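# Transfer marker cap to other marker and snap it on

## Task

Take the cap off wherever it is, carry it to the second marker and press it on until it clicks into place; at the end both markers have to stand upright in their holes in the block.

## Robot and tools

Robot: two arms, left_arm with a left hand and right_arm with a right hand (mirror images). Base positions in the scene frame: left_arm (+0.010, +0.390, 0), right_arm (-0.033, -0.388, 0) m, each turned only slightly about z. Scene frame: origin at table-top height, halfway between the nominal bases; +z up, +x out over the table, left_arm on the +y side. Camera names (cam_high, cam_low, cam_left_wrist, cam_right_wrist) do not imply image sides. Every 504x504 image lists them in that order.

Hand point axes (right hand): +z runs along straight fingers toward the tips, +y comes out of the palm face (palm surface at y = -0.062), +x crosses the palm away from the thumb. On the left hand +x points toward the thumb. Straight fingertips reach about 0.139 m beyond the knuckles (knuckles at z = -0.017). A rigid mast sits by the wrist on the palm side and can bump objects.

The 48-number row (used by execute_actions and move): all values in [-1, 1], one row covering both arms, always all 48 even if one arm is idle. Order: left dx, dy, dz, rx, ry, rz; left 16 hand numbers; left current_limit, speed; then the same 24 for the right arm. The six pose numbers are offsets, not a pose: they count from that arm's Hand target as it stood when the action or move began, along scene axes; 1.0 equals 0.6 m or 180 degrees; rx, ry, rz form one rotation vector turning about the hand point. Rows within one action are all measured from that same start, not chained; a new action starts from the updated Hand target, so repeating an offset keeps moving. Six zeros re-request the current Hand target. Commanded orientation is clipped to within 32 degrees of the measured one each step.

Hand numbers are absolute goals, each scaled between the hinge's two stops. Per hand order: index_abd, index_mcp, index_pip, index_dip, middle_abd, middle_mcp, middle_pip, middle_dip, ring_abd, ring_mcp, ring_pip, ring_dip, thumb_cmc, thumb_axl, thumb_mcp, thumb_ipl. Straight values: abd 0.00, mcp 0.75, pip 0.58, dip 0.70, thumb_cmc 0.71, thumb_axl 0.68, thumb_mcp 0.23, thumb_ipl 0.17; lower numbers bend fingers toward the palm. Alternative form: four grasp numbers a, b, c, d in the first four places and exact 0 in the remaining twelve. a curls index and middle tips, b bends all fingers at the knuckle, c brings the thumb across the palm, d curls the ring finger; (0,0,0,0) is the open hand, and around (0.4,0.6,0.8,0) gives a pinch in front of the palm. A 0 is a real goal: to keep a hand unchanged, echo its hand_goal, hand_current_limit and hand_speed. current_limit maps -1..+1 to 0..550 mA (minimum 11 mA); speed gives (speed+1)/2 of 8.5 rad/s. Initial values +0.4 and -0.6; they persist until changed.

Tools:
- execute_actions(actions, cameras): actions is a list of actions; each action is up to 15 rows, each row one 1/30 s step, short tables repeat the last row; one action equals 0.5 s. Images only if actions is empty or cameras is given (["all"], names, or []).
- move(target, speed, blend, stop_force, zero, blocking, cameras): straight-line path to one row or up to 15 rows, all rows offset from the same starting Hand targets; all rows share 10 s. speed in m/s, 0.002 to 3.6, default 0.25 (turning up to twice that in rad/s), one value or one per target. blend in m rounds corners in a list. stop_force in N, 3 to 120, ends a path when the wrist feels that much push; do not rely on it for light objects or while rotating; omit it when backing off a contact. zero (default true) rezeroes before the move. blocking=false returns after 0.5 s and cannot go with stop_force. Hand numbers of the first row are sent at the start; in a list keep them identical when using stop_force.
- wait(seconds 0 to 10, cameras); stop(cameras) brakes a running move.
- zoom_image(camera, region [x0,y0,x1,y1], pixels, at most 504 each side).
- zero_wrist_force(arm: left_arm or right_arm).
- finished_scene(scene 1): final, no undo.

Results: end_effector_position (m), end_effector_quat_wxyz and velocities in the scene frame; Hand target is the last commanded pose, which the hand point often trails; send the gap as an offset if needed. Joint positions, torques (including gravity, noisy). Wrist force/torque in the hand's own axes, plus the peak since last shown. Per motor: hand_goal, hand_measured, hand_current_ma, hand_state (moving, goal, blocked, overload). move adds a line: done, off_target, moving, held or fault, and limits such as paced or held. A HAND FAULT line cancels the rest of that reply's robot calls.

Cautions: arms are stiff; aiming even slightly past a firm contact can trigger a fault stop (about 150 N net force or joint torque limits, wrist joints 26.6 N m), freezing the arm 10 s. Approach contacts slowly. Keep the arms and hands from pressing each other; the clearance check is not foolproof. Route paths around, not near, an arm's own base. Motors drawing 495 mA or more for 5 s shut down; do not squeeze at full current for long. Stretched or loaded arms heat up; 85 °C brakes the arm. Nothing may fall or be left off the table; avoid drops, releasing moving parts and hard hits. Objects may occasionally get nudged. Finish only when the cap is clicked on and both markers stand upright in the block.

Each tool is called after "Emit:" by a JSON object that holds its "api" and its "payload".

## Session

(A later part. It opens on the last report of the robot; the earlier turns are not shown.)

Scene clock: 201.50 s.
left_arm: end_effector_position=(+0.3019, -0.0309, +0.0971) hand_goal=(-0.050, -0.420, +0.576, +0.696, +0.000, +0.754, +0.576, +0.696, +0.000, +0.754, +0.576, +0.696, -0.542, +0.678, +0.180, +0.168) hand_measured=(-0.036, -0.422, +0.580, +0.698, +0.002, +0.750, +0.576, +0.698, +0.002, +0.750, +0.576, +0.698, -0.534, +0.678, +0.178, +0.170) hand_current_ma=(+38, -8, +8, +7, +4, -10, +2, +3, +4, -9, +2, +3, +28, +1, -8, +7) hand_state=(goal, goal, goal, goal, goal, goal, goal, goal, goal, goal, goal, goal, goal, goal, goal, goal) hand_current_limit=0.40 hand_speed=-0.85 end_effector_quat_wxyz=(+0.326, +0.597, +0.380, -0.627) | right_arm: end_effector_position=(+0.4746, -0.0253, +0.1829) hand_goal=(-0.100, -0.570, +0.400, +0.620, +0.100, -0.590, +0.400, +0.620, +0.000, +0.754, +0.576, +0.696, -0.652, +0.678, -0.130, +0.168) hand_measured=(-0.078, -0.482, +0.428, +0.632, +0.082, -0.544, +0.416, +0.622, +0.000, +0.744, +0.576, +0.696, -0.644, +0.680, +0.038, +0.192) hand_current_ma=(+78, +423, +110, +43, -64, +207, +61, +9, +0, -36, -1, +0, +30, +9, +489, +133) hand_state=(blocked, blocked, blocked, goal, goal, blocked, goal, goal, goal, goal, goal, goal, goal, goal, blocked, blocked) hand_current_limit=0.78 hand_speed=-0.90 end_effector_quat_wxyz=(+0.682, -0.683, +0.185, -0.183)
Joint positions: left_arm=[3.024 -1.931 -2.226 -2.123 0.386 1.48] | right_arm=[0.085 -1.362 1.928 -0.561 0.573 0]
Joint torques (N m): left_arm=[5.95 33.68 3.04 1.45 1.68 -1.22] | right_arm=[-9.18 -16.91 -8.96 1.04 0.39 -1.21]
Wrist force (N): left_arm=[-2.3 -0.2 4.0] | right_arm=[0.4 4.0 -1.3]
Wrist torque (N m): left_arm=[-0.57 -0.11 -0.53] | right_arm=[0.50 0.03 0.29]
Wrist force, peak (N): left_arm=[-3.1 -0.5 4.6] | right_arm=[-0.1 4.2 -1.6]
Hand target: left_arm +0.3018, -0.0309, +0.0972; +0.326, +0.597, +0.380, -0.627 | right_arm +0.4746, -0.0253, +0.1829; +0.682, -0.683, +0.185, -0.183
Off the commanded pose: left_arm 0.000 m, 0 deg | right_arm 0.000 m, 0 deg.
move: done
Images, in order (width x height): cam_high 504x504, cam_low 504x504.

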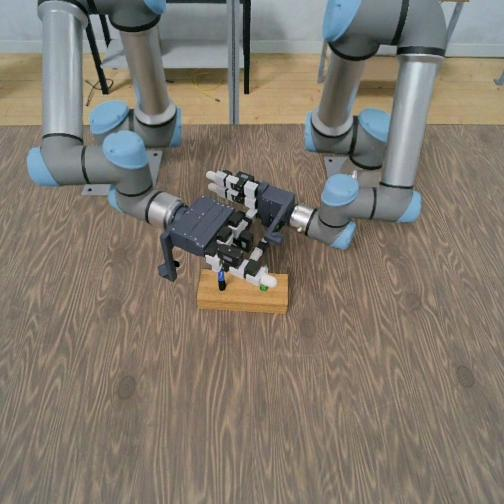

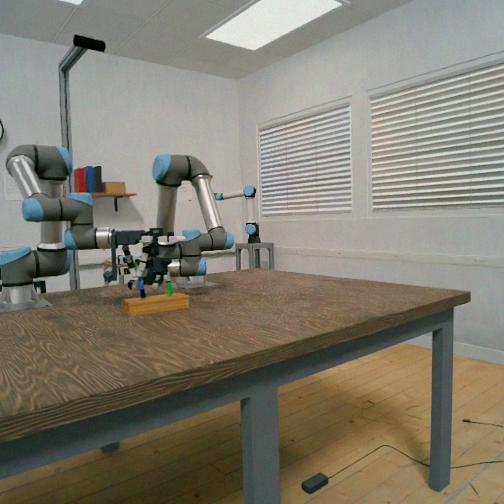

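Emit:
{"api": "move", "payload": {"target": [[0,0.25,0.338,0,0,0, -0.05,-0.42,0.576,0.696, 0,0.754,0.576,0.696, 0,0.754,0.576,0.696, -0.543,0.678,0.18,0.168, 0.4,-0.85, 0,0,0.19,0,0,0, -0.1,-0.57,0.4,0.62, 0.1,-0.59,0.4,0.62, 0,0.754,0.576,0.696, -0.653,0.678,-0.13,0.168, 0.78,-0.9]], "speed": 0.15, "cameras": ["cam_low","cam_high"]}}

Emit:
{"api": "zoom_image", "payload": {"camera": "cam_low", "region": [110, 200, 190, 280]}}

Scene clock: 205.10 s.
left_arm: end_effector_position=(+0.3018, +0.1190, +0.2999) hand_goal=(-0.050, -0.420, +0.576, +0.696, +0.000, +0.754, +0.576, +0.696, +0.000, +0.754, +0.576, +0.696, -0.542, +0.678, +0.180, +0.168) hand_measured=(-0.036, -0.422, +0.580, +0.698, +0.002, +0.750, +0.576, +0.698, +0.002, +0.750, +0.576, +0.698, -0.534, +0.678, +0.178, +0.170) hand_current_ma=(+37, -7, +8, +7, +4, -10, +2, +3, +4, -9, +2, +3, +28, +1, -8, +7) hand_state=(goal, goal, goal, goal, goal, goal, goal, goal, goal, goal, goal, goal, goal, goal, goal, goal) hand_current_limit=0.40 hand_speed=-0.85 end_effector_quat_wxyz=(+0.326, +0.597, +0.380, -0.627) | right_arm: end_effector_position=(+0.4746, -0.0253, +0.2969) hand_goal=(-0.100, -0.570, +0.400, +0.620, +0.100, -0.590, +0.400, +0.620, +0.000, +0.754, +0.576, +0.696, -0.652, +0.678, -0.130, +0.168) hand_measured=(-0.078, -0.482, +0.428, +0.632, +0.082, -0.544, +0.416, +0.622, +0.000, +0.744, +0.576, +0.696, -0.644, +0.680, +0.038, +0.192) hand_current_ma=(+78, +423, +110, +43, -64, +207, +61, +9, +0, -36, -1, +0, +30, +9, +489, +133) hand_state=(blocked, blocked, blocked, goal, goal, blocked, goal, goal, goal, goal, goal, goal, goal, goal, blocked, blocked) hand_current_limit=0.78 hand_speed=-0.90 end_effector_quat_wxyz=(+0.682, -0.683, +0.185, -0.183)
Joint positions: left_arm=[3.476 -1.45 -2.097 -2.735 0.838 1.482] | right_arm=[0.085 -1.475 1.742 -0.263 0.573 0]
Joint torques (N m): left_arm=[6.66 21.7 28.14 -3.59 1.54 1.52] | right_arm=[-2.15 -33.58 -30.28 1.48 -0.34 -1.55]
Wrist force (N): left_arm=[-2.5 -0.6 4.2] | right_arm=[0.3 3.6 -1.5]
Wrist torque (N m): left_arm=[-0.65 -0.03 -0.64] | right_arm=[0.45 0.05 0.29]
Wrist force, peak (N): left_arm=[-2.6 -0.4 4.7] | right_arm=[0.2 4.6 -1.2]
Hand target: left_arm +0.3018, +0.1191, +0.3000; +0.326, +0.597, +0.380, -0.627 | right_arm +0.4746, -0.0253, +0.2969; +0.682, -0.683, +0.185, -0.183
Off the commanded pose: left_arm 0.000 m, 0 deg | right_arm 0.000 m, 0 deg.
move: done
Images, in order (width x height): cam_high 504x504, cam_low 504x504.

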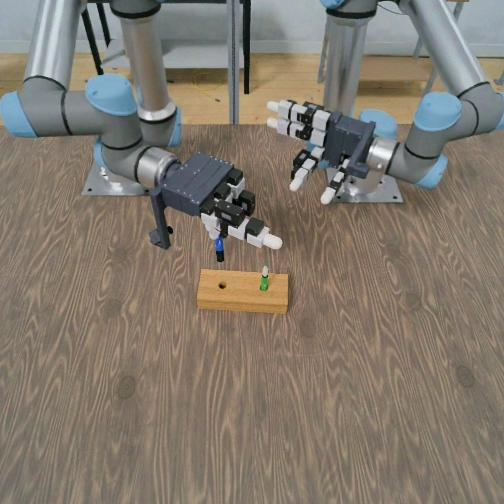

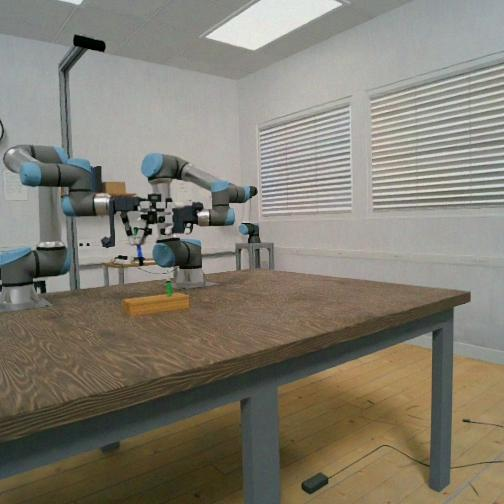

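Scaled by 6.300.

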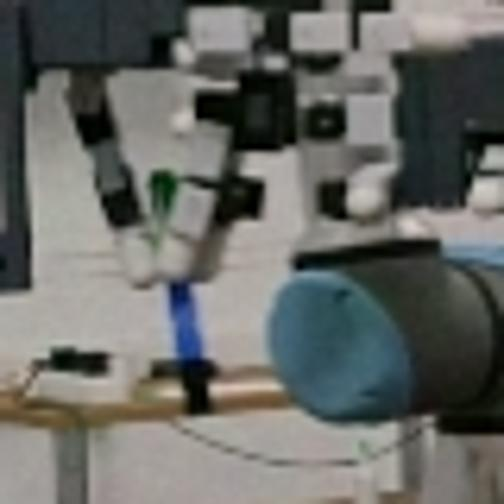

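Emit:
{"api": "move", "payload": {"target": [[0.0303,0.1348,0.0833,0.25,0.433,0, -0.17,0.205,-0.372,0.333, 0.17,0.205,-0.372,0.333, 0,0.754,0.576,0.696, -0.683,0.678,0.843,-0.884, 0.4,-0.7, -0.091,0.0667,0.1718,0,0,0, -0.1,-0.57,0.4,0.62, 0.1,-0.59,0.4,0.62, 0,0.754,0.576,0.696, -0.653,0.678,-0.13,0.168, 0.78,-0.9],[0.0303,0.1348,0.0833,0.5,0.866,0, -0.17,0.205,-0.372,0.333, 0.17,0.205,-0.372,0.333, 0,0.754,0.576,0.696, -0.683,0.678,0.843,-0.884, 0.4,-0.7, -0.091,0.0667,0.1718,0,0,0, -0.1,-0.57,0.4,0.62, 0.1,-0.59,0.4,0.62, 0,0.754,0.576,0.696, -0.653,0.678,-0.13,0.168, 0.78,-0.9]], "speed": 0.3, "cameras": ["cam_low","cam_high","cam_left_wrist"]}}

Emit:
{"api": "zoom_image", "payload": {"camera": "cam_high", "region": [190, 250, 300, 320]}}

Scene clock: 213.47 s.
left_arm: end_effector_position=(+0.3200, +0.2000, +0.3499) hand_goal=(-0.170, +0.206, -0.372, +0.334, +0.170, +0.206, -0.372, +0.334, +0.000, +0.754, +0.576, +0.696, -0.682, +0.678, +0.844, -0.884) hand_measured=(-0.168, +0.200, -0.370, +0.336, +0.168, +0.206, -0.370, +0.338, -0.002, +0.752, +0.576, +0.698, -0.686, +0.678, +0.842, -0.882) hand_current_ma=(+5, -16, +5, +3, -6, -1, +6, +8, -3, -4, +0, +3, -14, +0, -9, +7) hand_state=(goal, goal, goal, goal, goal, goal, goal, goal, goal, goal, goal, goal, goal, goal, goal, goal) hand_current_limit=0.40 hand_speed=-0.70 end_effector_quat_wxyz=(+0.628, +0.379, -0.596, +0.327) | right_arm: end_effector_position=(+0.4200, +0.0147, +0.4000) hand_goal=(-0.100, -0.570, +0.400, +0.620, +0.100, -0.590, +0.400, +0.620, +0.000, +0.754, +0.576, +0.696, -0.652, +0.678, -0.130, +0.168) hand_measured=(-0.078, -0.482, +0.428, +0.632, +0.082, -0.544, +0.416, +0.622, +0.000, +0.744, +0.576, +0.696, -0.644, +0.680, +0.038, +0.192) hand_current_ma=(+78, +423, +110, +43, -64, +207, +61, +9, +0, -36, -1, +0, +30, +9, +490, +133) hand_state=(blocked, blocked, blocked, goal, goal, blocked, goal, goal, goal, goal, goal, goal, goal, goal, blocked, blocked) hand_current_limit=0.78 hand_speed=-0.90 end_effector_quat_wxyz=(+0.682, -0.683, +0.185, -0.183)
Joint positions: left_arm=[3.366 -1.853 -1.685 -2.748 0.729 -1.656] | right_arm=[0.198 -1.59 1.596 -0.002 0.686 0]
Joint torques (N m): left_arm=[6.33 38.18 10.26 0.6 1.41 -1.52] | right_arm=[10.89 -28.4 -31.14 1.54 2.62 -1.51]
Wrist force (N): left_arm=[2.7 0.2 2.1] | right_arm=[-0.3 4.3 -1.4]
Wrist torque (N m): left_arm=[-0.49 0.09 0.60] | right_arm=[0.53 0.14 0.22]
Wrist force, peak (N): left_arm=[-1.8 -2.3 4.7] | right_arm=[0.0 4.6 -1.4]
Hand target: left_arm +0.3200, +0.2000, +0.3499; +0.628, +0.380, -0.596, +0.327 | right_arm +0.4200, +0.0147, +0.4000; +0.682, -0.683, +0.185, -0.183
Off the commanded pose: left_arm 0.000 m, 0 deg | right_arm 0.000 m, 0 deg.
move: done
Images, in order (width x height): cam_high 504x504, cam_low 504x504, cam_left_wrist 504x504.

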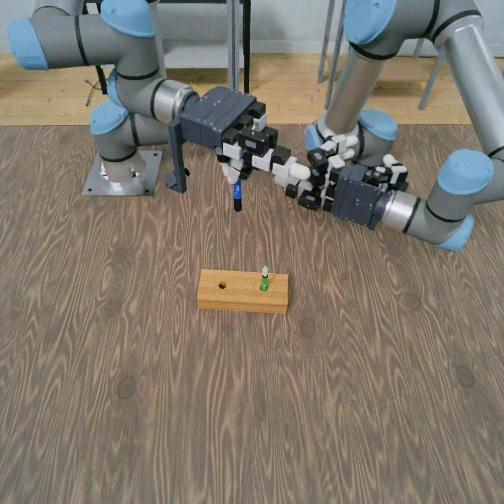

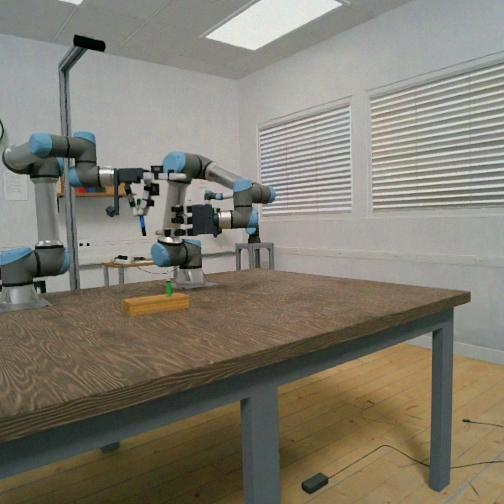

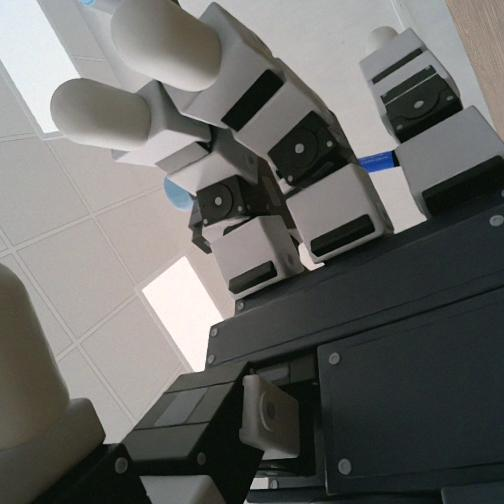

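Scaled by 4.582.

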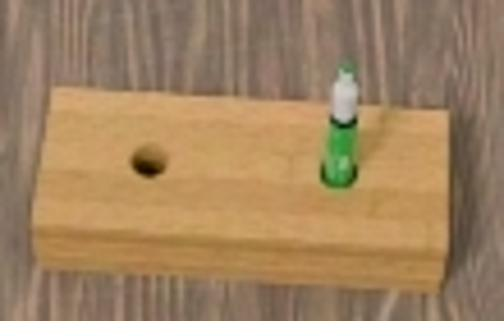

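Emit:
{"api": "move", "payload": {"target": [[0.3833,-0.0667,-0.0167,-0.0037,-0.0283,0.2498, -0.17,0.205,-0.372,0.333, 0.17,0.205,-0.372,0.333, 0,0.754,0.576,0.696, -0.683,0.678,0.843,-0.884, 0.4,-0.7, 0,0,0,0,0,0, -0.1,-0.57,0.4,0.62, 0.1,-0.59,0.4,0.62, 0,0.754,0.576,0.696, -0.653,0.678,-0.13,0.168, 0.78,-0.9],[0.3827,-0.396,-0.089,-0.0037,-0.0283,0.2498, -0.17,0.205,-0.372,0.333, 0.17,0.205,-0.372,0.333, 0,0.754,0.576,0.696, -0.683,0.678,0.843,-0.884, 0.4,-0.7, 0,0,0,0,0,0, -0.1,-0.57,0.4,0.62, 0.1,-0.59,0.4,0.62, 0,0.754,0.576,0.696, -0.653,0.678,-0.13,0.168, 0.78,-0.9]], "speed": 0.25, "blend": [0.03, 0], "cameras": ["all"]}}

Emit:
{"api": "zoom_image", "payload": {"camera": "cam_high", "region": [170, 80, 330, 240]}}

Emit:
{"api": "zoom_image", "payload": {"camera": "cam_low", "region": [90, 150, 210, 270]}}

Scene clock: 219.13 s.
left_arm: end_effector_position=(+0.5496, -0.0375, +0.2966) hand_goal=(-0.170, +0.206, -0.372, +0.334, +0.170, +0.206, -0.372, +0.334, +0.000, +0.754, +0.576, +0.696, -0.682, +0.678, +0.844, -0.884) hand_measured=(-0.168, +0.202, -0.370, +0.336, +0.168, +0.206, -0.370, +0.338, -0.002, +0.752, +0.576, +0.698, -0.686, +0.678, +0.842, -0.882) hand_current_ma=(+5, -15, +5, +3, -6, -1, +6, +8, -4, -4, +0, +3, -14, +0, -9, +7) hand_state=(goal, goal, goal, goal, goal, goal, goal, goal, goal, goal, goal, goal, goal, goal, goal, goal) hand_current_limit=0.40 hand_speed=-0.70 end_effector_quat_wxyz=(+0.431, +0.560, -0.430, +0.561) | right_arm: end_effector_position=(+0.4200, +0.0147, +0.4000) hand_goal=(-0.100, -0.570, +0.400, +0.620, +0.100, -0.590, +0.400, +0.620, +0.000, +0.754, +0.576, +0.696, -0.652, +0.678, -0.130, +0.168) hand_measured=(-0.078, -0.482, +0.428, +0.632, +0.082, -0.544, +0.416, +0.622, +0.000, +0.744, +0.576, +0.696, -0.644, +0.680, +0.038, +0.192) hand_current_ma=(+78, +423, +110, +43, -64, +207, +61, +9, +0, -36, -1, +0, +30, +9, +490, +133) hand_state=(blocked, blocked, blocked, goal, goal, blocked, goal, goal, goal, goal, goal, goal, goal, goal, blocked, blocked) hand_current_limit=0.78 hand_speed=-0.90 end_effector_quat_wxyz=(+0.682, -0.683, +0.185, -0.183)
Joint positions: left_arm=[3.072 -2.105 -1.443 -2.731 -0.35 -1.575] | right_arm=[0.198 -1.59 1.596 -0.002 0.686 0]
Joint torques (N m): left_arm=[-4.42 28.61 28.9 -1.67 -1.71 1.15] | right_arm=[12.04 -23.47 -31.69 1.36 2.44 -1.36]
Wrist force (N): left_arm=[3.0 0.0 2.5] | right_arm=[0.2 4.0 -1.4]
Wrist torque (N m): left_arm=[-0.52 0.03 0.53] | right_arm=[0.48 0.08 0.26]
Wrist force, peak (N): left_arm=[2.8 0.6 3.9] | right_arm=[0.2 4.5 -1.5]
Hand target: left_arm +0.5496, -0.0376, +0.2965; +0.431, +0.560, -0.430, +0.561 | right_arm +0.4200, +0.0147, +0.4000; +0.682, -0.683, +0.185, -0.183
Off the commanded pose: left_arm 0.000 m, 0 deg | right_arm 0.000 m, 0 deg.
move: done

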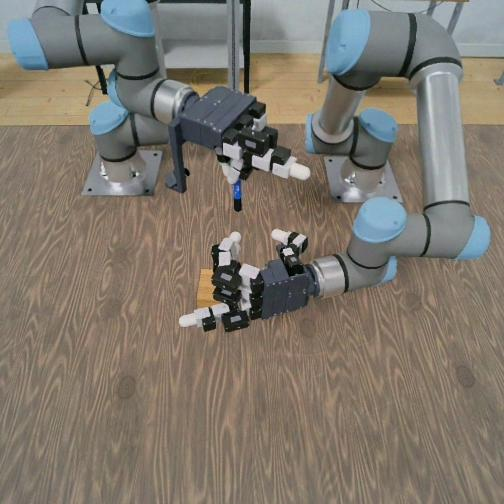

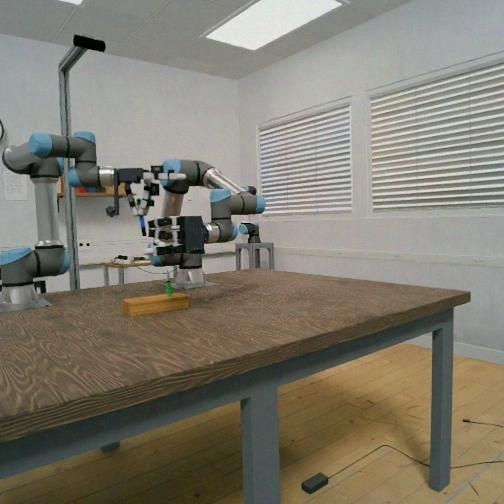

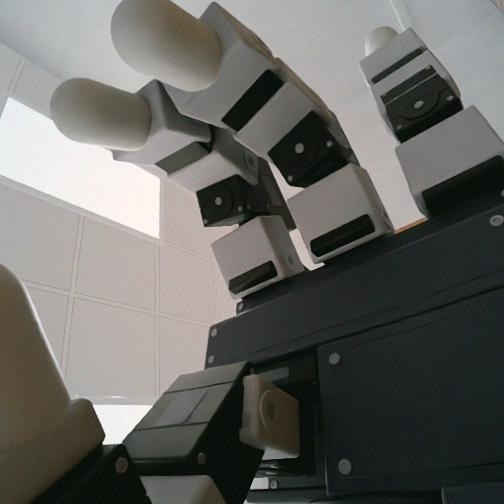

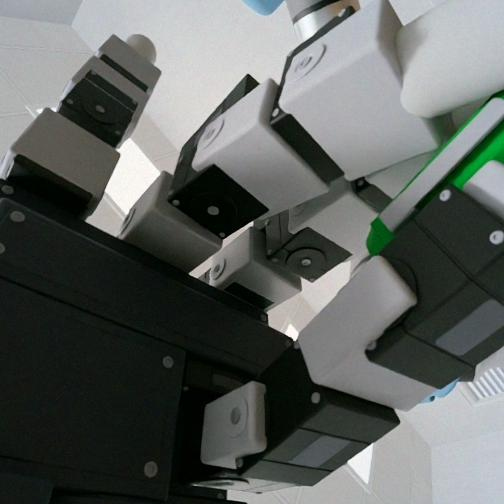

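Scaled by 3.150.

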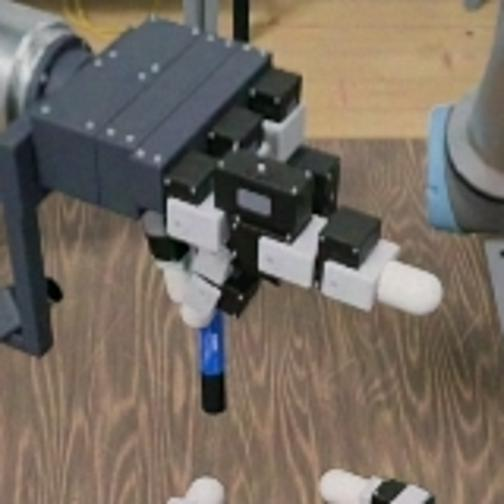

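Scaled by 4.200.

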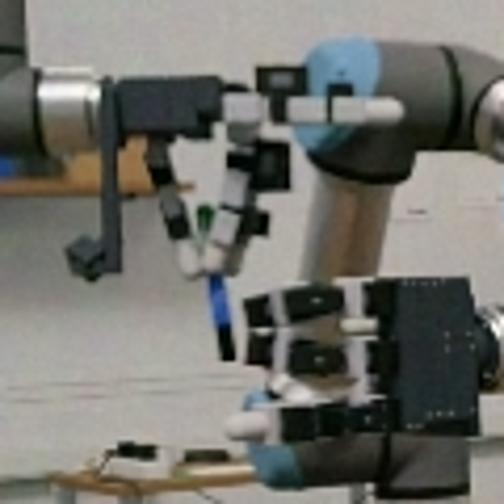

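Emit:
{"api": "move", "payload": {"target": [[-0.1127,-0.0303,-0.0083,0,0,0, -0.17,0.205,-0.372,0.333, 0.17,0.205,-0.372,0.333, 0,0.754,0.576,0.696, -0.683,0.678,0.843,-0.884, 0.4,-0.7, 0,0,0,0,0,0, -0.1,-0.57,0.4,0.62, 0.1,-0.59,0.4,0.62, 0,0.754,0.576,0.696, -0.653,0.678,-0.13,0.168, 0.78,-0.9]], "speed": 0.12, "cameras": ["all"]}}

Emit:
{"api": "zoom_image", "payload": {"camera": "cam_high", "region": [190, 140, 290, 240]}}

Emit:
{"api": "zoom_image", "payload": {"camera": "cam_low", "region": [100, 180, 180, 260]}}

Scene clock: 233.27 s.
left_arm: end_effector_position=(+0.4821, -0.0558, +0.2916) hand_goal=(-0.170, +0.206, -0.372, +0.334, +0.170, +0.206, -0.372, +0.334, +0.000, +0.754, +0.576, +0.696, -0.682, +0.678, +0.844, -0.884) hand_measured=(-0.168, +0.202, -0.370, +0.336, +0.168, +0.206, -0.370, +0.338, -0.002, +0.752, +0.576, +0.698, -0.686, +0.678, +0.842, -0.882) hand_current_ma=(+5, -15, +5, +3, -6, -1, +6, +8, -4, -4, +0, +3, -14, +0, -9, +7) hand_state=(goal, goal, goal, goal, goal, goal, goal, goal, goal, goal, goal, goal, goal, goal, goal, goal) hand_current_limit=0.40 hand_speed=-0.70 end_effector_quat_wxyz=(+0.431, +0.560, -0.430, +0.561) | right_arm: end_effector_position=(+0.4200, +0.0147, +0.4000) hand_goal=(-0.100, -0.570, +0.400, +0.620, +0.100, -0.590, +0.400, +0.620, +0.000, +0.754, +0.576, +0.696, -0.652, +0.678, -0.130, +0.168) hand_measured=(-0.078, -0.482, +0.428, +0.632, +0.082, -0.544, +0.416, +0.622, +0.000, +0.744, +0.576, +0.696, -0.644, +0.680, +0.038, +0.192) hand_current_ma=(+78, +423, +110, +43, -64, +207, +61, +9, +0, -36, -1, +0, +30, +9, +490, +133) hand_state=(blocked, blocked, blocked, goal, goal, blocked, goal, goal, goal, goal, goal, goal, goal, goal, blocked, blocked) hand_current_limit=0.78 hand_speed=-0.90 end_effector_quat_wxyz=(+0.682, -0.683, +0.185, -0.183)
Joint positions: left_arm=[3.025 -1.985 -1.643 -2.652 -0.397 -1.574] | right_arm=[0.198 -1.59 1.596 -0.002 0.686 0]
Joint torques (N m): left_arm=[-5.27 44.8 11.26 2.58 -1.8 -1.7] | right_arm=[11.61 -21.82 -32.58 1.24 2.5 -1.5]
Wrist force (N): left_arm=[3.0 -0.2 2.3] | right_arm=[0.2 4.0 -1.6]
Wrist torque (N m): left_arm=[-0.54 0.01 0.64] | right_arm=[0.49 0.07 0.26]
Wrist force, peak (N): left_arm=[3.0 0.0 2.8] | right_arm=[0.1 4.5 -1.6]
Hand target: left_arm +0.4820, -0.0558, +0.2916; +0.431, +0.560, -0.430, +0.561 | right_arm +0.4200, +0.0147, +0.4000; +0.682, -0.683, +0.185, -0.183
Off the commanded pose: left_arm 0.000 m, 0 deg | right_arm 0.000 m, 0 deg.
move: done

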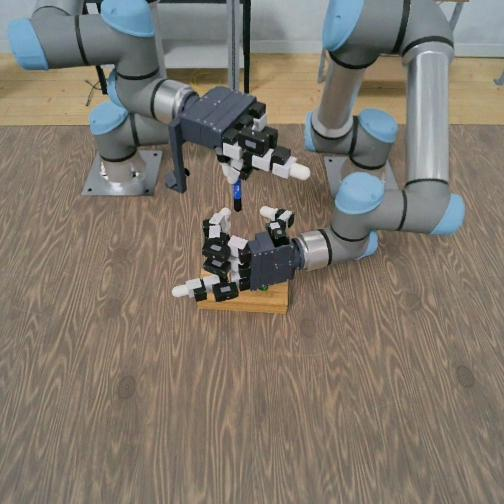

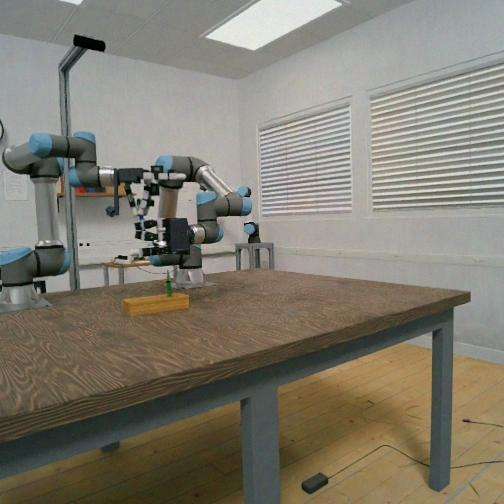

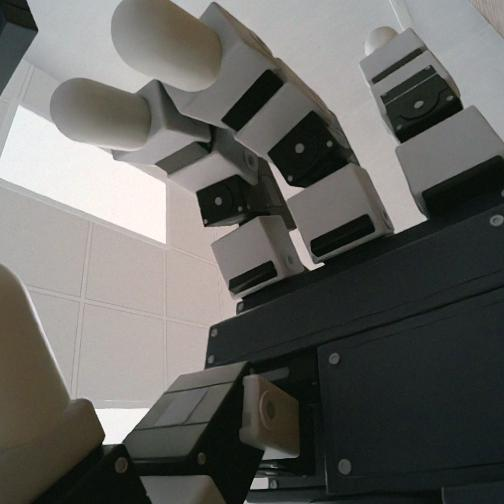

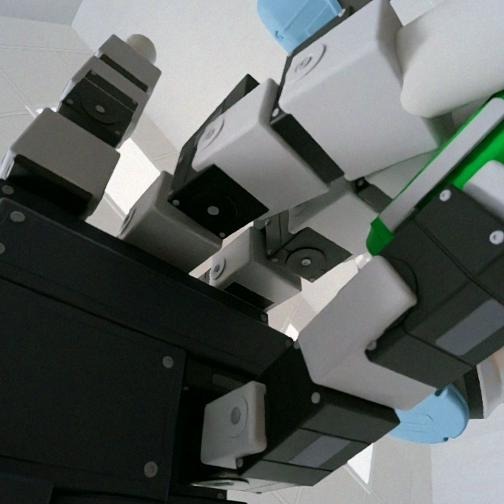

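Scaled by 5.040.

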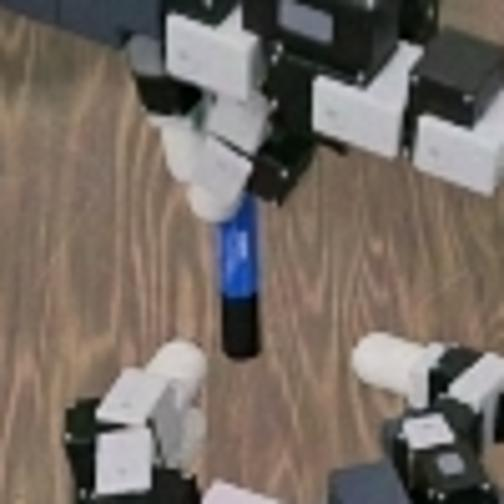

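Scaled by 6.300.

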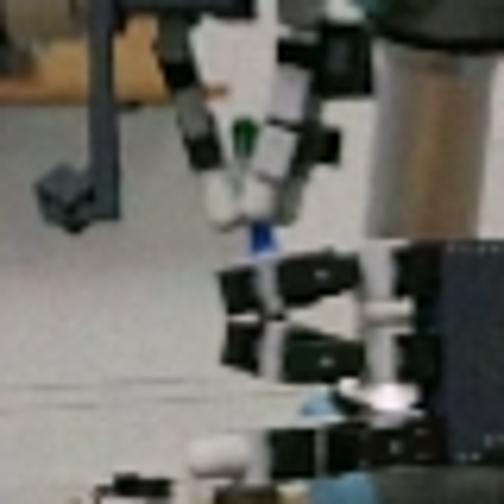

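Emit:
{"api": "move", "payload": {"target": [[-0.02,-0.008,0.02,0,0,0, -0.17,0.205,-0.372,0.333, 0.17,0.205,-0.372,0.333, 0,0.754,0.576,0.696, -0.683,0.678,0.843,-0.884, 0.4,-0.7, 0,0,0,0,0,0, -0.1,-0.57,0.4,0.62, 0.1,-0.59,0.4,0.62, 0,0.754,0.576,0.696, -0.653,0.678,-0.13,0.168, 0.78,-0.9],[-0.084,-0.0365,0.02,0,0,0, -0.17,0.205,-0.372,0.333, 0.17,0.205,-0.372,0.333, 0,0.754,0.576,0.696, -0.683,0.678,0.843,-0.884, 0.4,-0.7, 0,0,0,0,0,0, -0.1,-0.57,0.4,0.62, 0.1,-0.59,0.4,0.62, 0,0.754,0.576,0.696, -0.653,0.678,-0.13,0.168, 0.78,-0.9]], "speed": 0.06, "blend": [0.01, 0], "cameras": ["all"]}}

Emit:
{"api": "zoom_image", "payload": {"camera": "cam_high", "region": [190, 140, 290, 240]}}

Emit:
{"api": "zoom_image", "payload": {"camera": "cam_low", "region": [100, 180, 180, 260]}}

Scene clock: 237.33 s.
left_arm: end_effector_position=(+0.4317, -0.0776, +0.3036) hand_goal=(-0.170, +0.206, -0.372, +0.334, +0.170, +0.206, -0.372, +0.334, +0.000, +0.754, +0.576, +0.696, -0.682, +0.678, +0.844, -0.884) hand_measured=(-0.168, +0.202, -0.370, +0.336, +0.168, +0.206, -0.370, +0.338, -0.002, +0.752, +0.576, +0.698, -0.686, +0.678, +0.842, -0.882) hand_current_ma=(+5, -15, +5, +3, -6, -1, +6, +8, -4, -4, +0, +3, -15, +0, -9, +7) hand_state=(goal, goal, goal, goal, goal, goal, goal, goal, goal, goal, goal, goal, goal, goal, goal, goal) hand_current_limit=0.40 hand_speed=-0.70 end_effector_quat_wxyz=(+0.431, +0.560, -0.430, +0.561) | right_arm: end_effector_position=(+0.4200, +0.0147, +0.4000) hand_goal=(-0.100, -0.570, +0.400, +0.620, +0.100, -0.590, +0.400, +0.620, +0.000, +0.754, +0.576, +0.696, -0.652, +0.678, -0.130, +0.168) hand_measured=(-0.078, -0.482, +0.428, +0.632, +0.082, -0.544, +0.416, +0.622, +0.000, +0.744, +0.576, +0.696, -0.644, +0.680, +0.038, +0.192) hand_current_ma=(+78, +423, +110, +43, -64, +207, +61, +9, +0, -36, -1, +0, +30, +9, +490, +133) hand_state=(blocked, blocked, blocked, goal, goal, blocked, goal, goal, goal, goal, goal, goal, goal, goal, blocked, blocked) hand_current_limit=0.78 hand_speed=-0.90 end_effector_quat_wxyz=(+0.682, -0.683, +0.185, -0.183)
Joint positions: left_arm=[2.965 -1.892 -1.742 -2.646 -0.457 -1.573] | right_arm=[0.198 -1.59 1.596 -0.002 0.686 0]
Joint torques (N m): left_arm=[-6.62 41.89 11.77 2.65 -1.9 -1.7] | right_arm=[11.03 -18.34 -31.66 1.27 2.41 -1.4]
Wrist force (N): left_arm=[2.8 0.2 2.3] | right_arm=[-0.3 3.9 -1.5]
Wrist torque (N m): left_arm=[-0.49 0.05 0.63] | right_arm=[0.47 0.15 0.21]
Wrist force, peak (N): left_arm=[2.8 -0.3 2.7] | right_arm=[-0.1 4.4 -1.5]
Hand target: left_arm +0.4316, -0.0777, +0.3036; +0.431, +0.560, -0.430, +0.561 | right_arm +0.4200, +0.0147, +0.4000; +0.682, -0.683, +0.185, -0.183
Off the commanded pose: left_arm 0.000 m, 0 deg | right_arm 0.000 m, 0 deg.
move: done; blend cut to 0.0088 m at target 1

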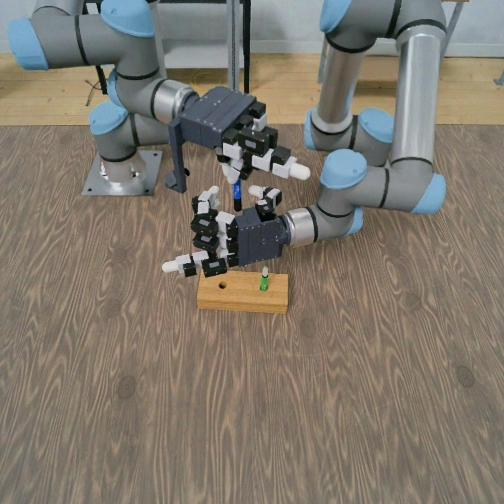

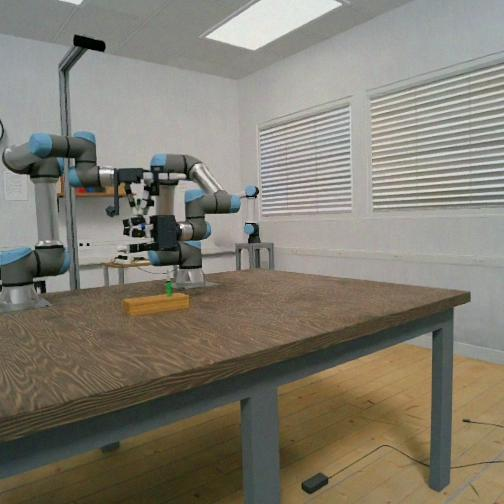

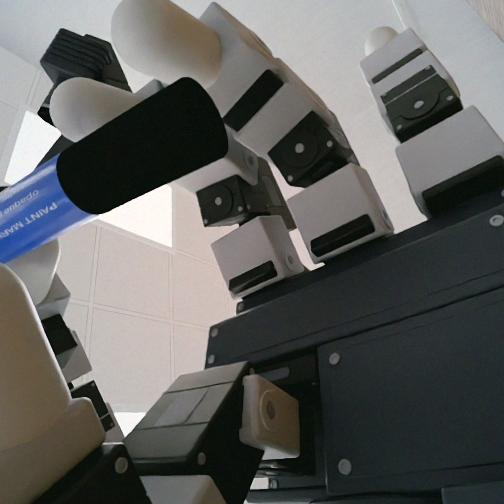

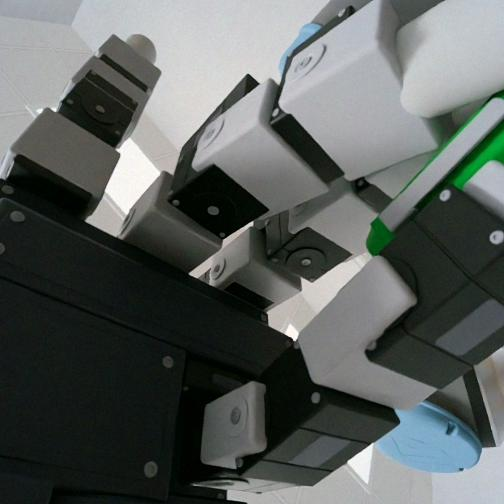

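Scaled by 5.040.

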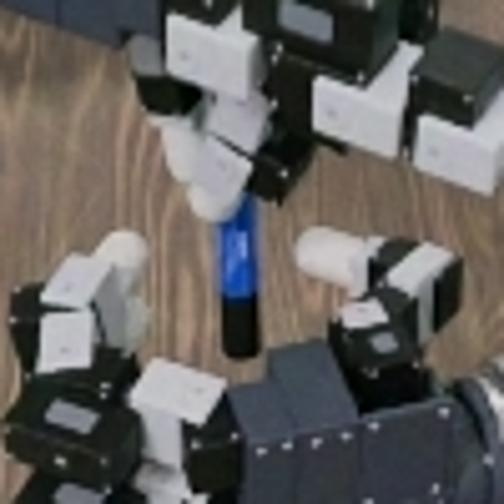

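Scaled by 6.300.

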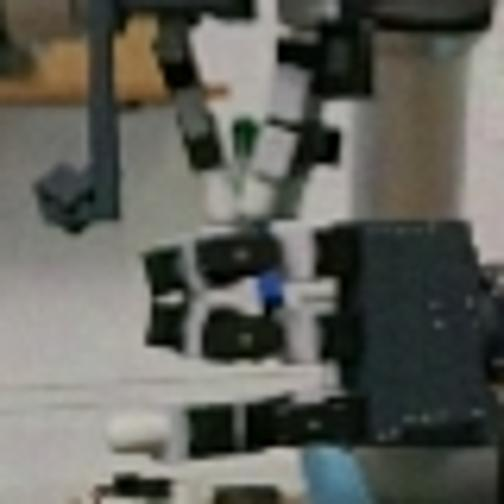

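Emit:
{"api": "move", "payload": {"target": [[-0.0113,-0.003,0,0,0,0, -0.17,0.205,-0.372,0.333, 0.17,0.205,-0.372,0.333, 0,0.754,0.576,0.696, -0.683,0.678,0.843,-0.884, 0.4,-0.85, 0,0,0,0,0,0, -0.1,-0.57,0.4,0.62, 0.1,-0.59,0.4,0.62, 0,0.754,0.576,0.696, -0.653,0.678,-0.13,0.168, 0.78,-0.9],[-0.0113,-0.003,0,0,0,0, -0.17,0.068,-0.372,0.333, 0.17,0.068,-0.372,0.333, 0,0.754,0.576,0.696, -0.683,0.678,0.719,-0.884, 0.4,-0.9, 0,0,0,0,0,0, -0.1,-0.57,0.4,0.62, 0.1,-0.59,0.4,0.62, 0,0.754,0.576,0.696, -0.653,0.678,-0.13,0.168, 0.78,-0.9]], "speed": 0.06, "cameras": ["all"]}}

Emit:
{"api": "zoom_image", "payload": {"camera": "cam_high", "region": [190, 140, 290, 240]}}

Emit:
{"api": "zoom_image", "payload": {"camera": "cam_low", "region": [100, 180, 180, 260]}}

Scene clock: 240.30 s.
left_arm: end_effector_position=(+0.4248, -0.0795, +0.3036) hand_goal=(-0.170, +0.068, -0.372, +0.334, +0.170, +0.068, -0.372, +0.334, +0.000, +0.754, +0.576, +0.696, -0.682, +0.678, +0.720, -0.884) hand_measured=(-0.168, +0.070, -0.370, +0.336, +0.168, +0.074, -0.370, +0.338, -0.002, +0.752, +0.576, +0.698, -0.688, +0.678, +0.722, -0.882) hand_current_ma=(+5, +3, +5, +3, -6, +18, +6, +8, -4, -4, +0, +3, -15, +0, +8, +7) hand_state=(goal, goal, goal, goal, goal, goal, goal, goal, goal, goal, goal, goal, goal, goal, goal, goal) hand_current_limit=0.40 hand_speed=-0.90 end_effector_quat_wxyz=(+0.431, +0.560, -0.430, +0.561) | right_arm: end_effector_position=(+0.4200, +0.0147, +0.4000) hand_goal=(-0.100, -0.570, +0.400, +0.620, +0.100, -0.590, +0.400, +0.620, +0.000, +0.754, +0.576, +0.696, -0.652, +0.678, -0.130, +0.168) hand_measured=(-0.078, -0.482, +0.428, +0.632, +0.082, -0.544, +0.416, +0.622, +0.000, +0.744, +0.576, +0.696, -0.644, +0.680, +0.038, +0.192) hand_current_ma=(+78, +423, +110, +43, -64, +207, +61, +9, +0, -36, -1, +0, +30, +9, +490, +133) hand_state=(blocked, blocked, blocked, goal, goal, blocked, goal, goal, goal, goal, goal, goal, goal, goal, blocked, blocked) hand_current_limit=0.78 hand_speed=-0.90 end_effector_quat_wxyz=(+0.682, -0.683, +0.185, -0.183)
Joint positions: left_arm=[2.959 -1.88 -1.758 -2.641 -0.464 -1.573] | right_arm=[0.198 -1.59 1.596 -0.002 0.686 0]
Joint torques (N m): left_arm=[-5.78 40.2 11.08 2.71 -1.69 -1.08] | right_arm=[10.53 -17.08 -31.83 1.3 2.39 -1.41]
Wrist force (N): left_arm=[2.7 0.0 2.6] | right_arm=[0.1 4.1 -1.6]
Wrist torque (N m): left_arm=[-0.52 0.08 0.65] | right_arm=[0.50 0.09 0.25]
Wrist force, peak (N): left_arm=[2.9 -0.1 2.5] | right_arm=[0.0 4.4 -1.5]
Hand target: left_arm +0.4248, -0.0795, +0.3036; +0.431, +0.560, -0.430, +0.561 | right_arm +0.4200, +0.0147, +0.4000; +0.682, -0.683, +0.185, -0.183
Off the commanded pose: left_arm 0.000 m, 0 deg | right_arm 0.000 m, 0 deg.
move: done

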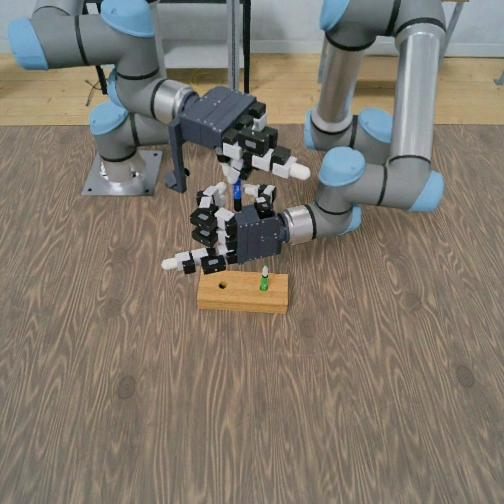

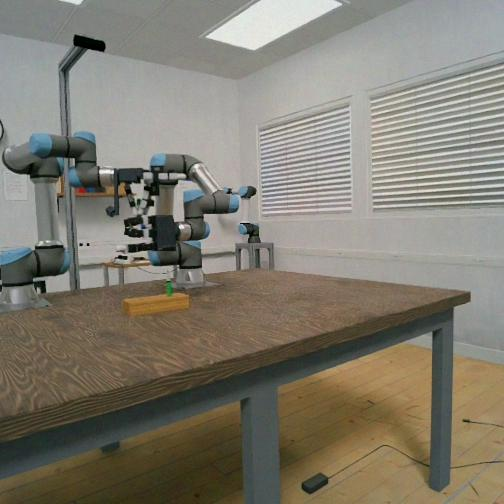

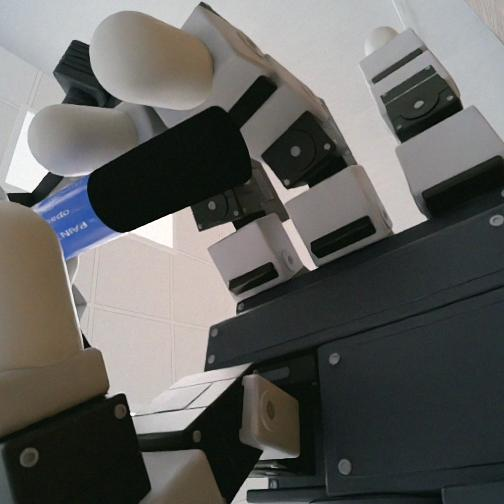

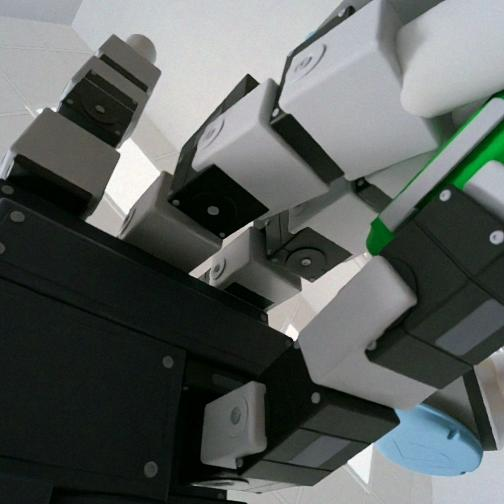

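Scaled by 5.040.

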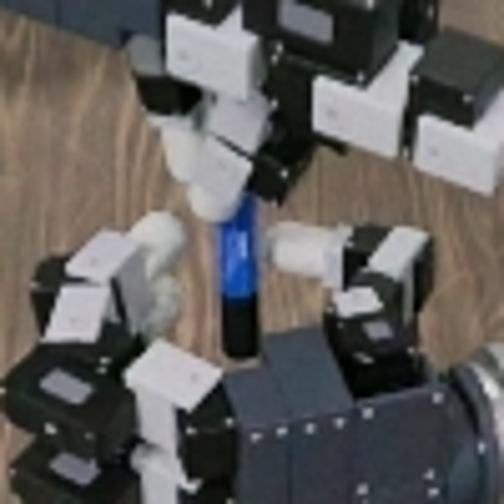

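Scaled by 6.300.

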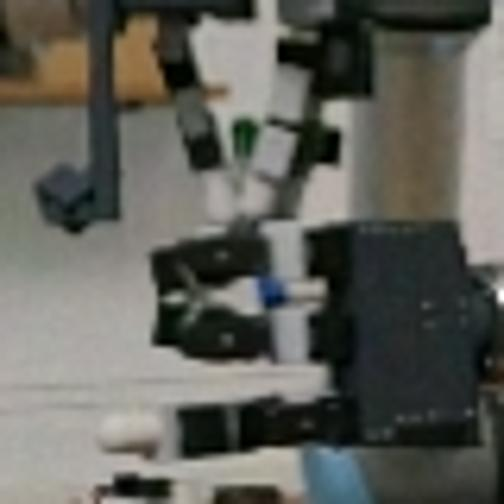

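Emit:
{"api": "move", "payload": {"target": [[0,0,0,0,0,0, -0.17,-0.05,-0.372,0.333, 0.17,-0.05,-0.372,0.333, 0,0.754,0.576,0.696, -0.683,0.678,0.69,-0.884, 0.4,-0.93, 0,0,0,0,0,0, -0.1,-0.57,0.4,0.62, 0.1,-0.59,0.4,0.62, 0,0.754,0.576,0.696, -0.653,0.678,-0.13,0.168, 0.78,-0.9]], "speed": 0.06, "cameras": ["cam_high","cam_left_wrist"]}}

Emit:
{"api": "zoom_image", "payload": {"camera": "cam_high", "region": [190, 140, 290, 240]}}

Scene clock: 242.63 s.
left_arm: end_effector_position=(+0.4248, -0.0795, +0.3036) hand_goal=(-0.170, -0.050, -0.372, +0.334, +0.170, -0.050, -0.372, +0.334, +0.000, +0.754, +0.576, +0.696, -0.682, +0.678, +0.690, -0.884) hand_measured=(-0.168, -0.044, -0.370, +0.336, +0.166, -0.044, -0.370, +0.338, -0.002, +0.752, +0.576, +0.698, -0.688, +0.678, +0.692, -0.882) hand_current_ma=(+5, +18, +5, +3, -8, +20, +6, +8, -4, -4, +0, +3, -15, +0, +8, +7) hand_state=(goal, goal, goal, goal, goal, goal, goal, goal, goal, goal, goal, goal, goal, goal, goal, goal) hand_current_limit=0.40 hand_speed=-0.93 end_effector_quat_wxyz=(+0.431, +0.560, -0.430, +0.561) | right_arm: end_effector_position=(+0.4200, +0.0147, +0.4000) hand_goal=(-0.100, -0.570, +0.400, +0.620, +0.100, -0.590, +0.400, +0.620, +0.000, +0.754, +0.576, +0.696, -0.652, +0.678, -0.130, +0.168) hand_measured=(-0.078, -0.482, +0.428, +0.632, +0.082, -0.548, +0.416, +0.622, +0.000, +0.744, +0.576, +0.696, -0.644, +0.680, +0.038, +0.192) hand_current_ma=(+78, +422, +110, +43, -64, +188, +61, +9, +0, -36, -1, +0, +30, +9, +490, +133) hand_state=(blocked, blocked, blocked, goal, goal, blocked, goal, goal, goal, goal, goal, goal, goal, goal, blocked, blocked) hand_current_limit=0.78 hand_speed=-0.90 end_effector_quat_wxyz=(+0.682, -0.683, +0.185, -0.183)
Joint positions: left_arm=[2.959 -1.88 -1.758 -2.641 -0.464 -1.573] | right_arm=[0.198 -1.59 1.596 -0.002 0.686 0]
Joint torques (N m): left_arm=[-5.74 39.44 11.09 2.69 -1.78 -1.5] | right_arm=[10.64 -14.8 -32.38 1.28 2.33 -1.61]
Wrist force (N): left_arm=[2.8 0.0 2.6] | right_arm=[0.0 4.1 -1.4]
Wrist torque (N m): left_arm=[-0.50 0.08 0.66] | right_arm=[0.51 0.10 0.27]
Wrist force, peak (N): left_arm=[2.9 0.0 2.7] | right_arm=[0.0 4.4 -1.6]
Hand target: left_arm +0.4248, -0.0795, +0.3036; +0.431, +0.560, -0.430, +0.561 | right_arm +0.4200, +0.0147, +0.4000; +0.682, -0.683, +0.185, -0.183
Off the commanded pose: left_arm 0.000 m, 0 deg | right_arm 0.000 m, 0 deg.
move: done
Images, in order (width x height): cam_high 504x504, cam_left_wrist 504x504.

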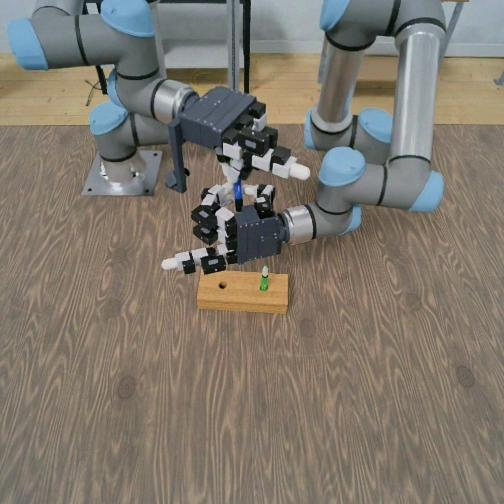

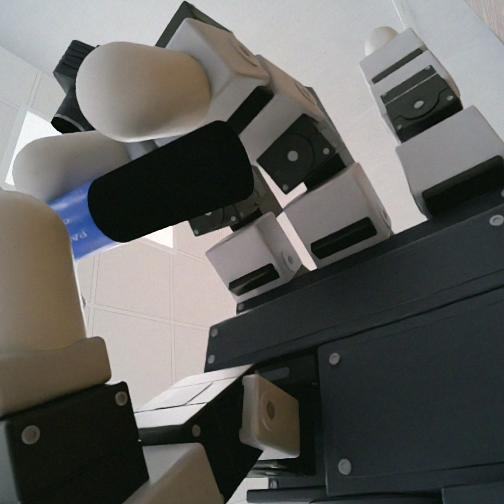

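Scaled by 5.040.

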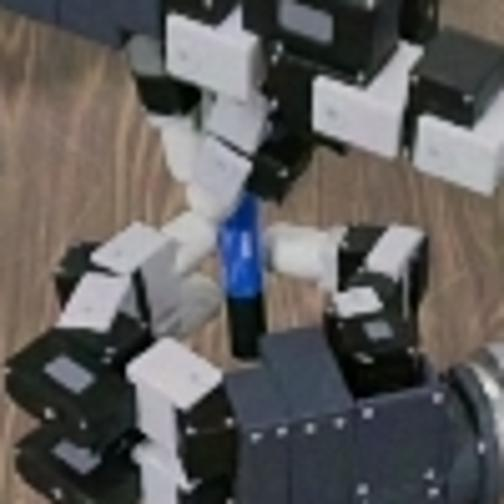

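Emit:
{"api": "move", "payload": {"target": [[0,0,0,0,0,0, -0.17,-0.1,-0.372,0.333, 0.17,-0.1,-0.372,0.333, 0,0.754,0.576,0.696, -0.683,0.678,0.64,-0.884, 0.4,-0.93, 0,0,0,0,0,0, -0.1,-0.57,0.4,0.62, 0.1,-0.59,0.4,0.62, 0,0.754,0.576,0.696, -0.653,0.678,-0.13,0.168, 0.78,-0.9]], "speed": 0.06, "cameras": ["cam_high","cam_left_wrist"]}}

Emit:
{"api": "zoom_image", "payload": {"camera": "cam_high", "region": [190, 140, 290, 240]}}

Scene clock: 243.60 s.
left_arm: end_effector_position=(+0.4248, -0.0795, +0.3036) hand_goal=(-0.170, -0.100, -0.372, +0.334, +0.170, -0.100, -0.372, +0.334, +0.000, +0.754, +0.576, +0.696, -0.682, +0.678, +0.640, -0.884) hand_measured=(-0.168, -0.060, -0.364, +0.336, +0.166, -0.098, -0.370, +0.336, -0.002, +0.752, +0.576, +0.698, -0.688, +0.678, +0.644, -0.882) hand_current_ma=(+4, +162, +21, +3, -8, +7, +6, +8, -4, -4, +0, +3, -16, +0, +19, +7) hand_state=(goal, blocked, goal, goal, goal, goal, goal, goal, goal, goal, goal, goal, goal, goal, goal, goal) hand_current_limit=0.40 hand_speed=-0.93 end_effector_quat_wxyz=(+0.431, +0.560, -0.430, +0.561) | right_arm: end_effector_position=(+0.4200, +0.0147, +0.4000) hand_goal=(-0.100, -0.570, +0.400, +0.620, +0.100, -0.590, +0.400, +0.620, +0.000, +0.754, +0.576, +0.696, -0.652, +0.678, -0.130, +0.168) hand_measured=(-0.076, -0.482, +0.428, +0.632, +0.082, -0.550, +0.416, +0.622, +0.000, +0.744, +0.576, +0.696, -0.644, +0.680, +0.038, +0.192) hand_current_ma=(+81, +422, +110, +43, -64, +174, +61, +9, +0, -36, -1, +0, +30, +9, +490, +133) hand_state=(blocked, blocked, blocked, goal, goal, blocked, goal, goal, goal, goal, goal, goal, goal, goal, blocked, blocked) hand_current_limit=0.78 hand_speed=-0.90 end_effector_quat_wxyz=(+0.682, -0.683, +0.185, -0.183)
Joint positions: left_arm=[2.959 -1.88 -1.758 -2.641 -0.464 -1.573] | right_arm=[0.198 -1.59 1.596 -0.002 0.686 0]
Joint torques (N m): left_arm=[-5.3 39.99 9.88 2.64 -1.62 -1.31] | right_arm=[10.07 -15.28 -32.5 1.21 2.35 -1.64]
Wrist force (N): left_arm=[3.0 0.1 3.5] | right_arm=[-0.7 4.6 -0.6]
Wrist torque (N m): left_arm=[-0.49 0.04 0.66] | right_arm=[0.56 0.12 0.32]
Wrist force, peak (N): left_arm=[3.2 0.2 3.6] | right_arm=[-0.7 4.6 -0.6]
Hand target: left_arm +0.4248, -0.0795, +0.3036; +0.431, +0.560, -0.430, +0.561 | right_arm +0.4200, +0.0147, +0.4000; +0.682, -0.683, +0.185, -0.183
Off the commanded pose: left_arm 0.000 m, 0 deg | right_arm 0.000 m, 0 deg.
move: done
Images, in order (width x height): cam_high 504x504, cam_left_wrist 504x504.

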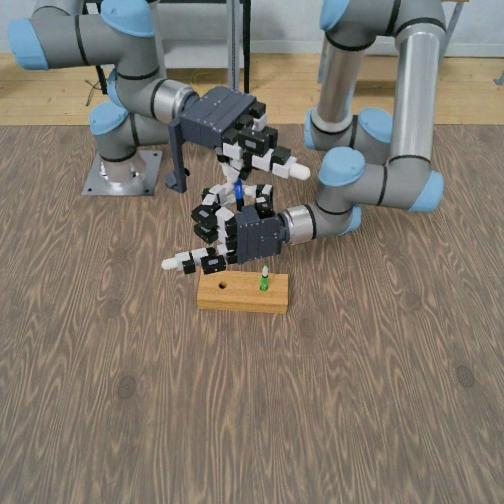

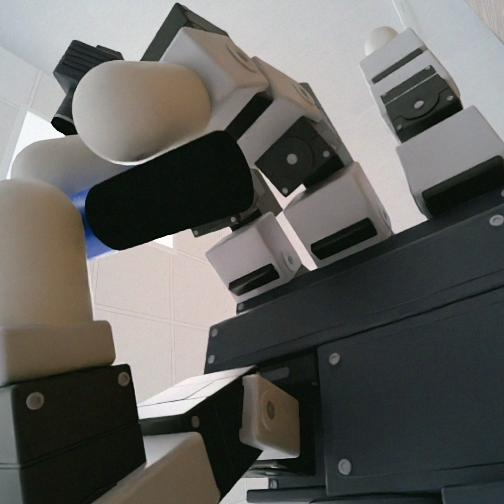

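Scaled by 5.040.

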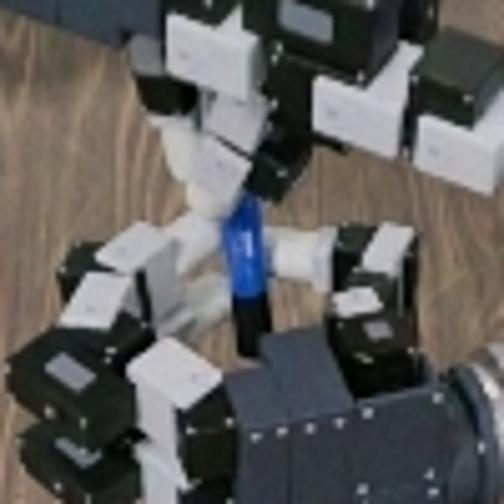

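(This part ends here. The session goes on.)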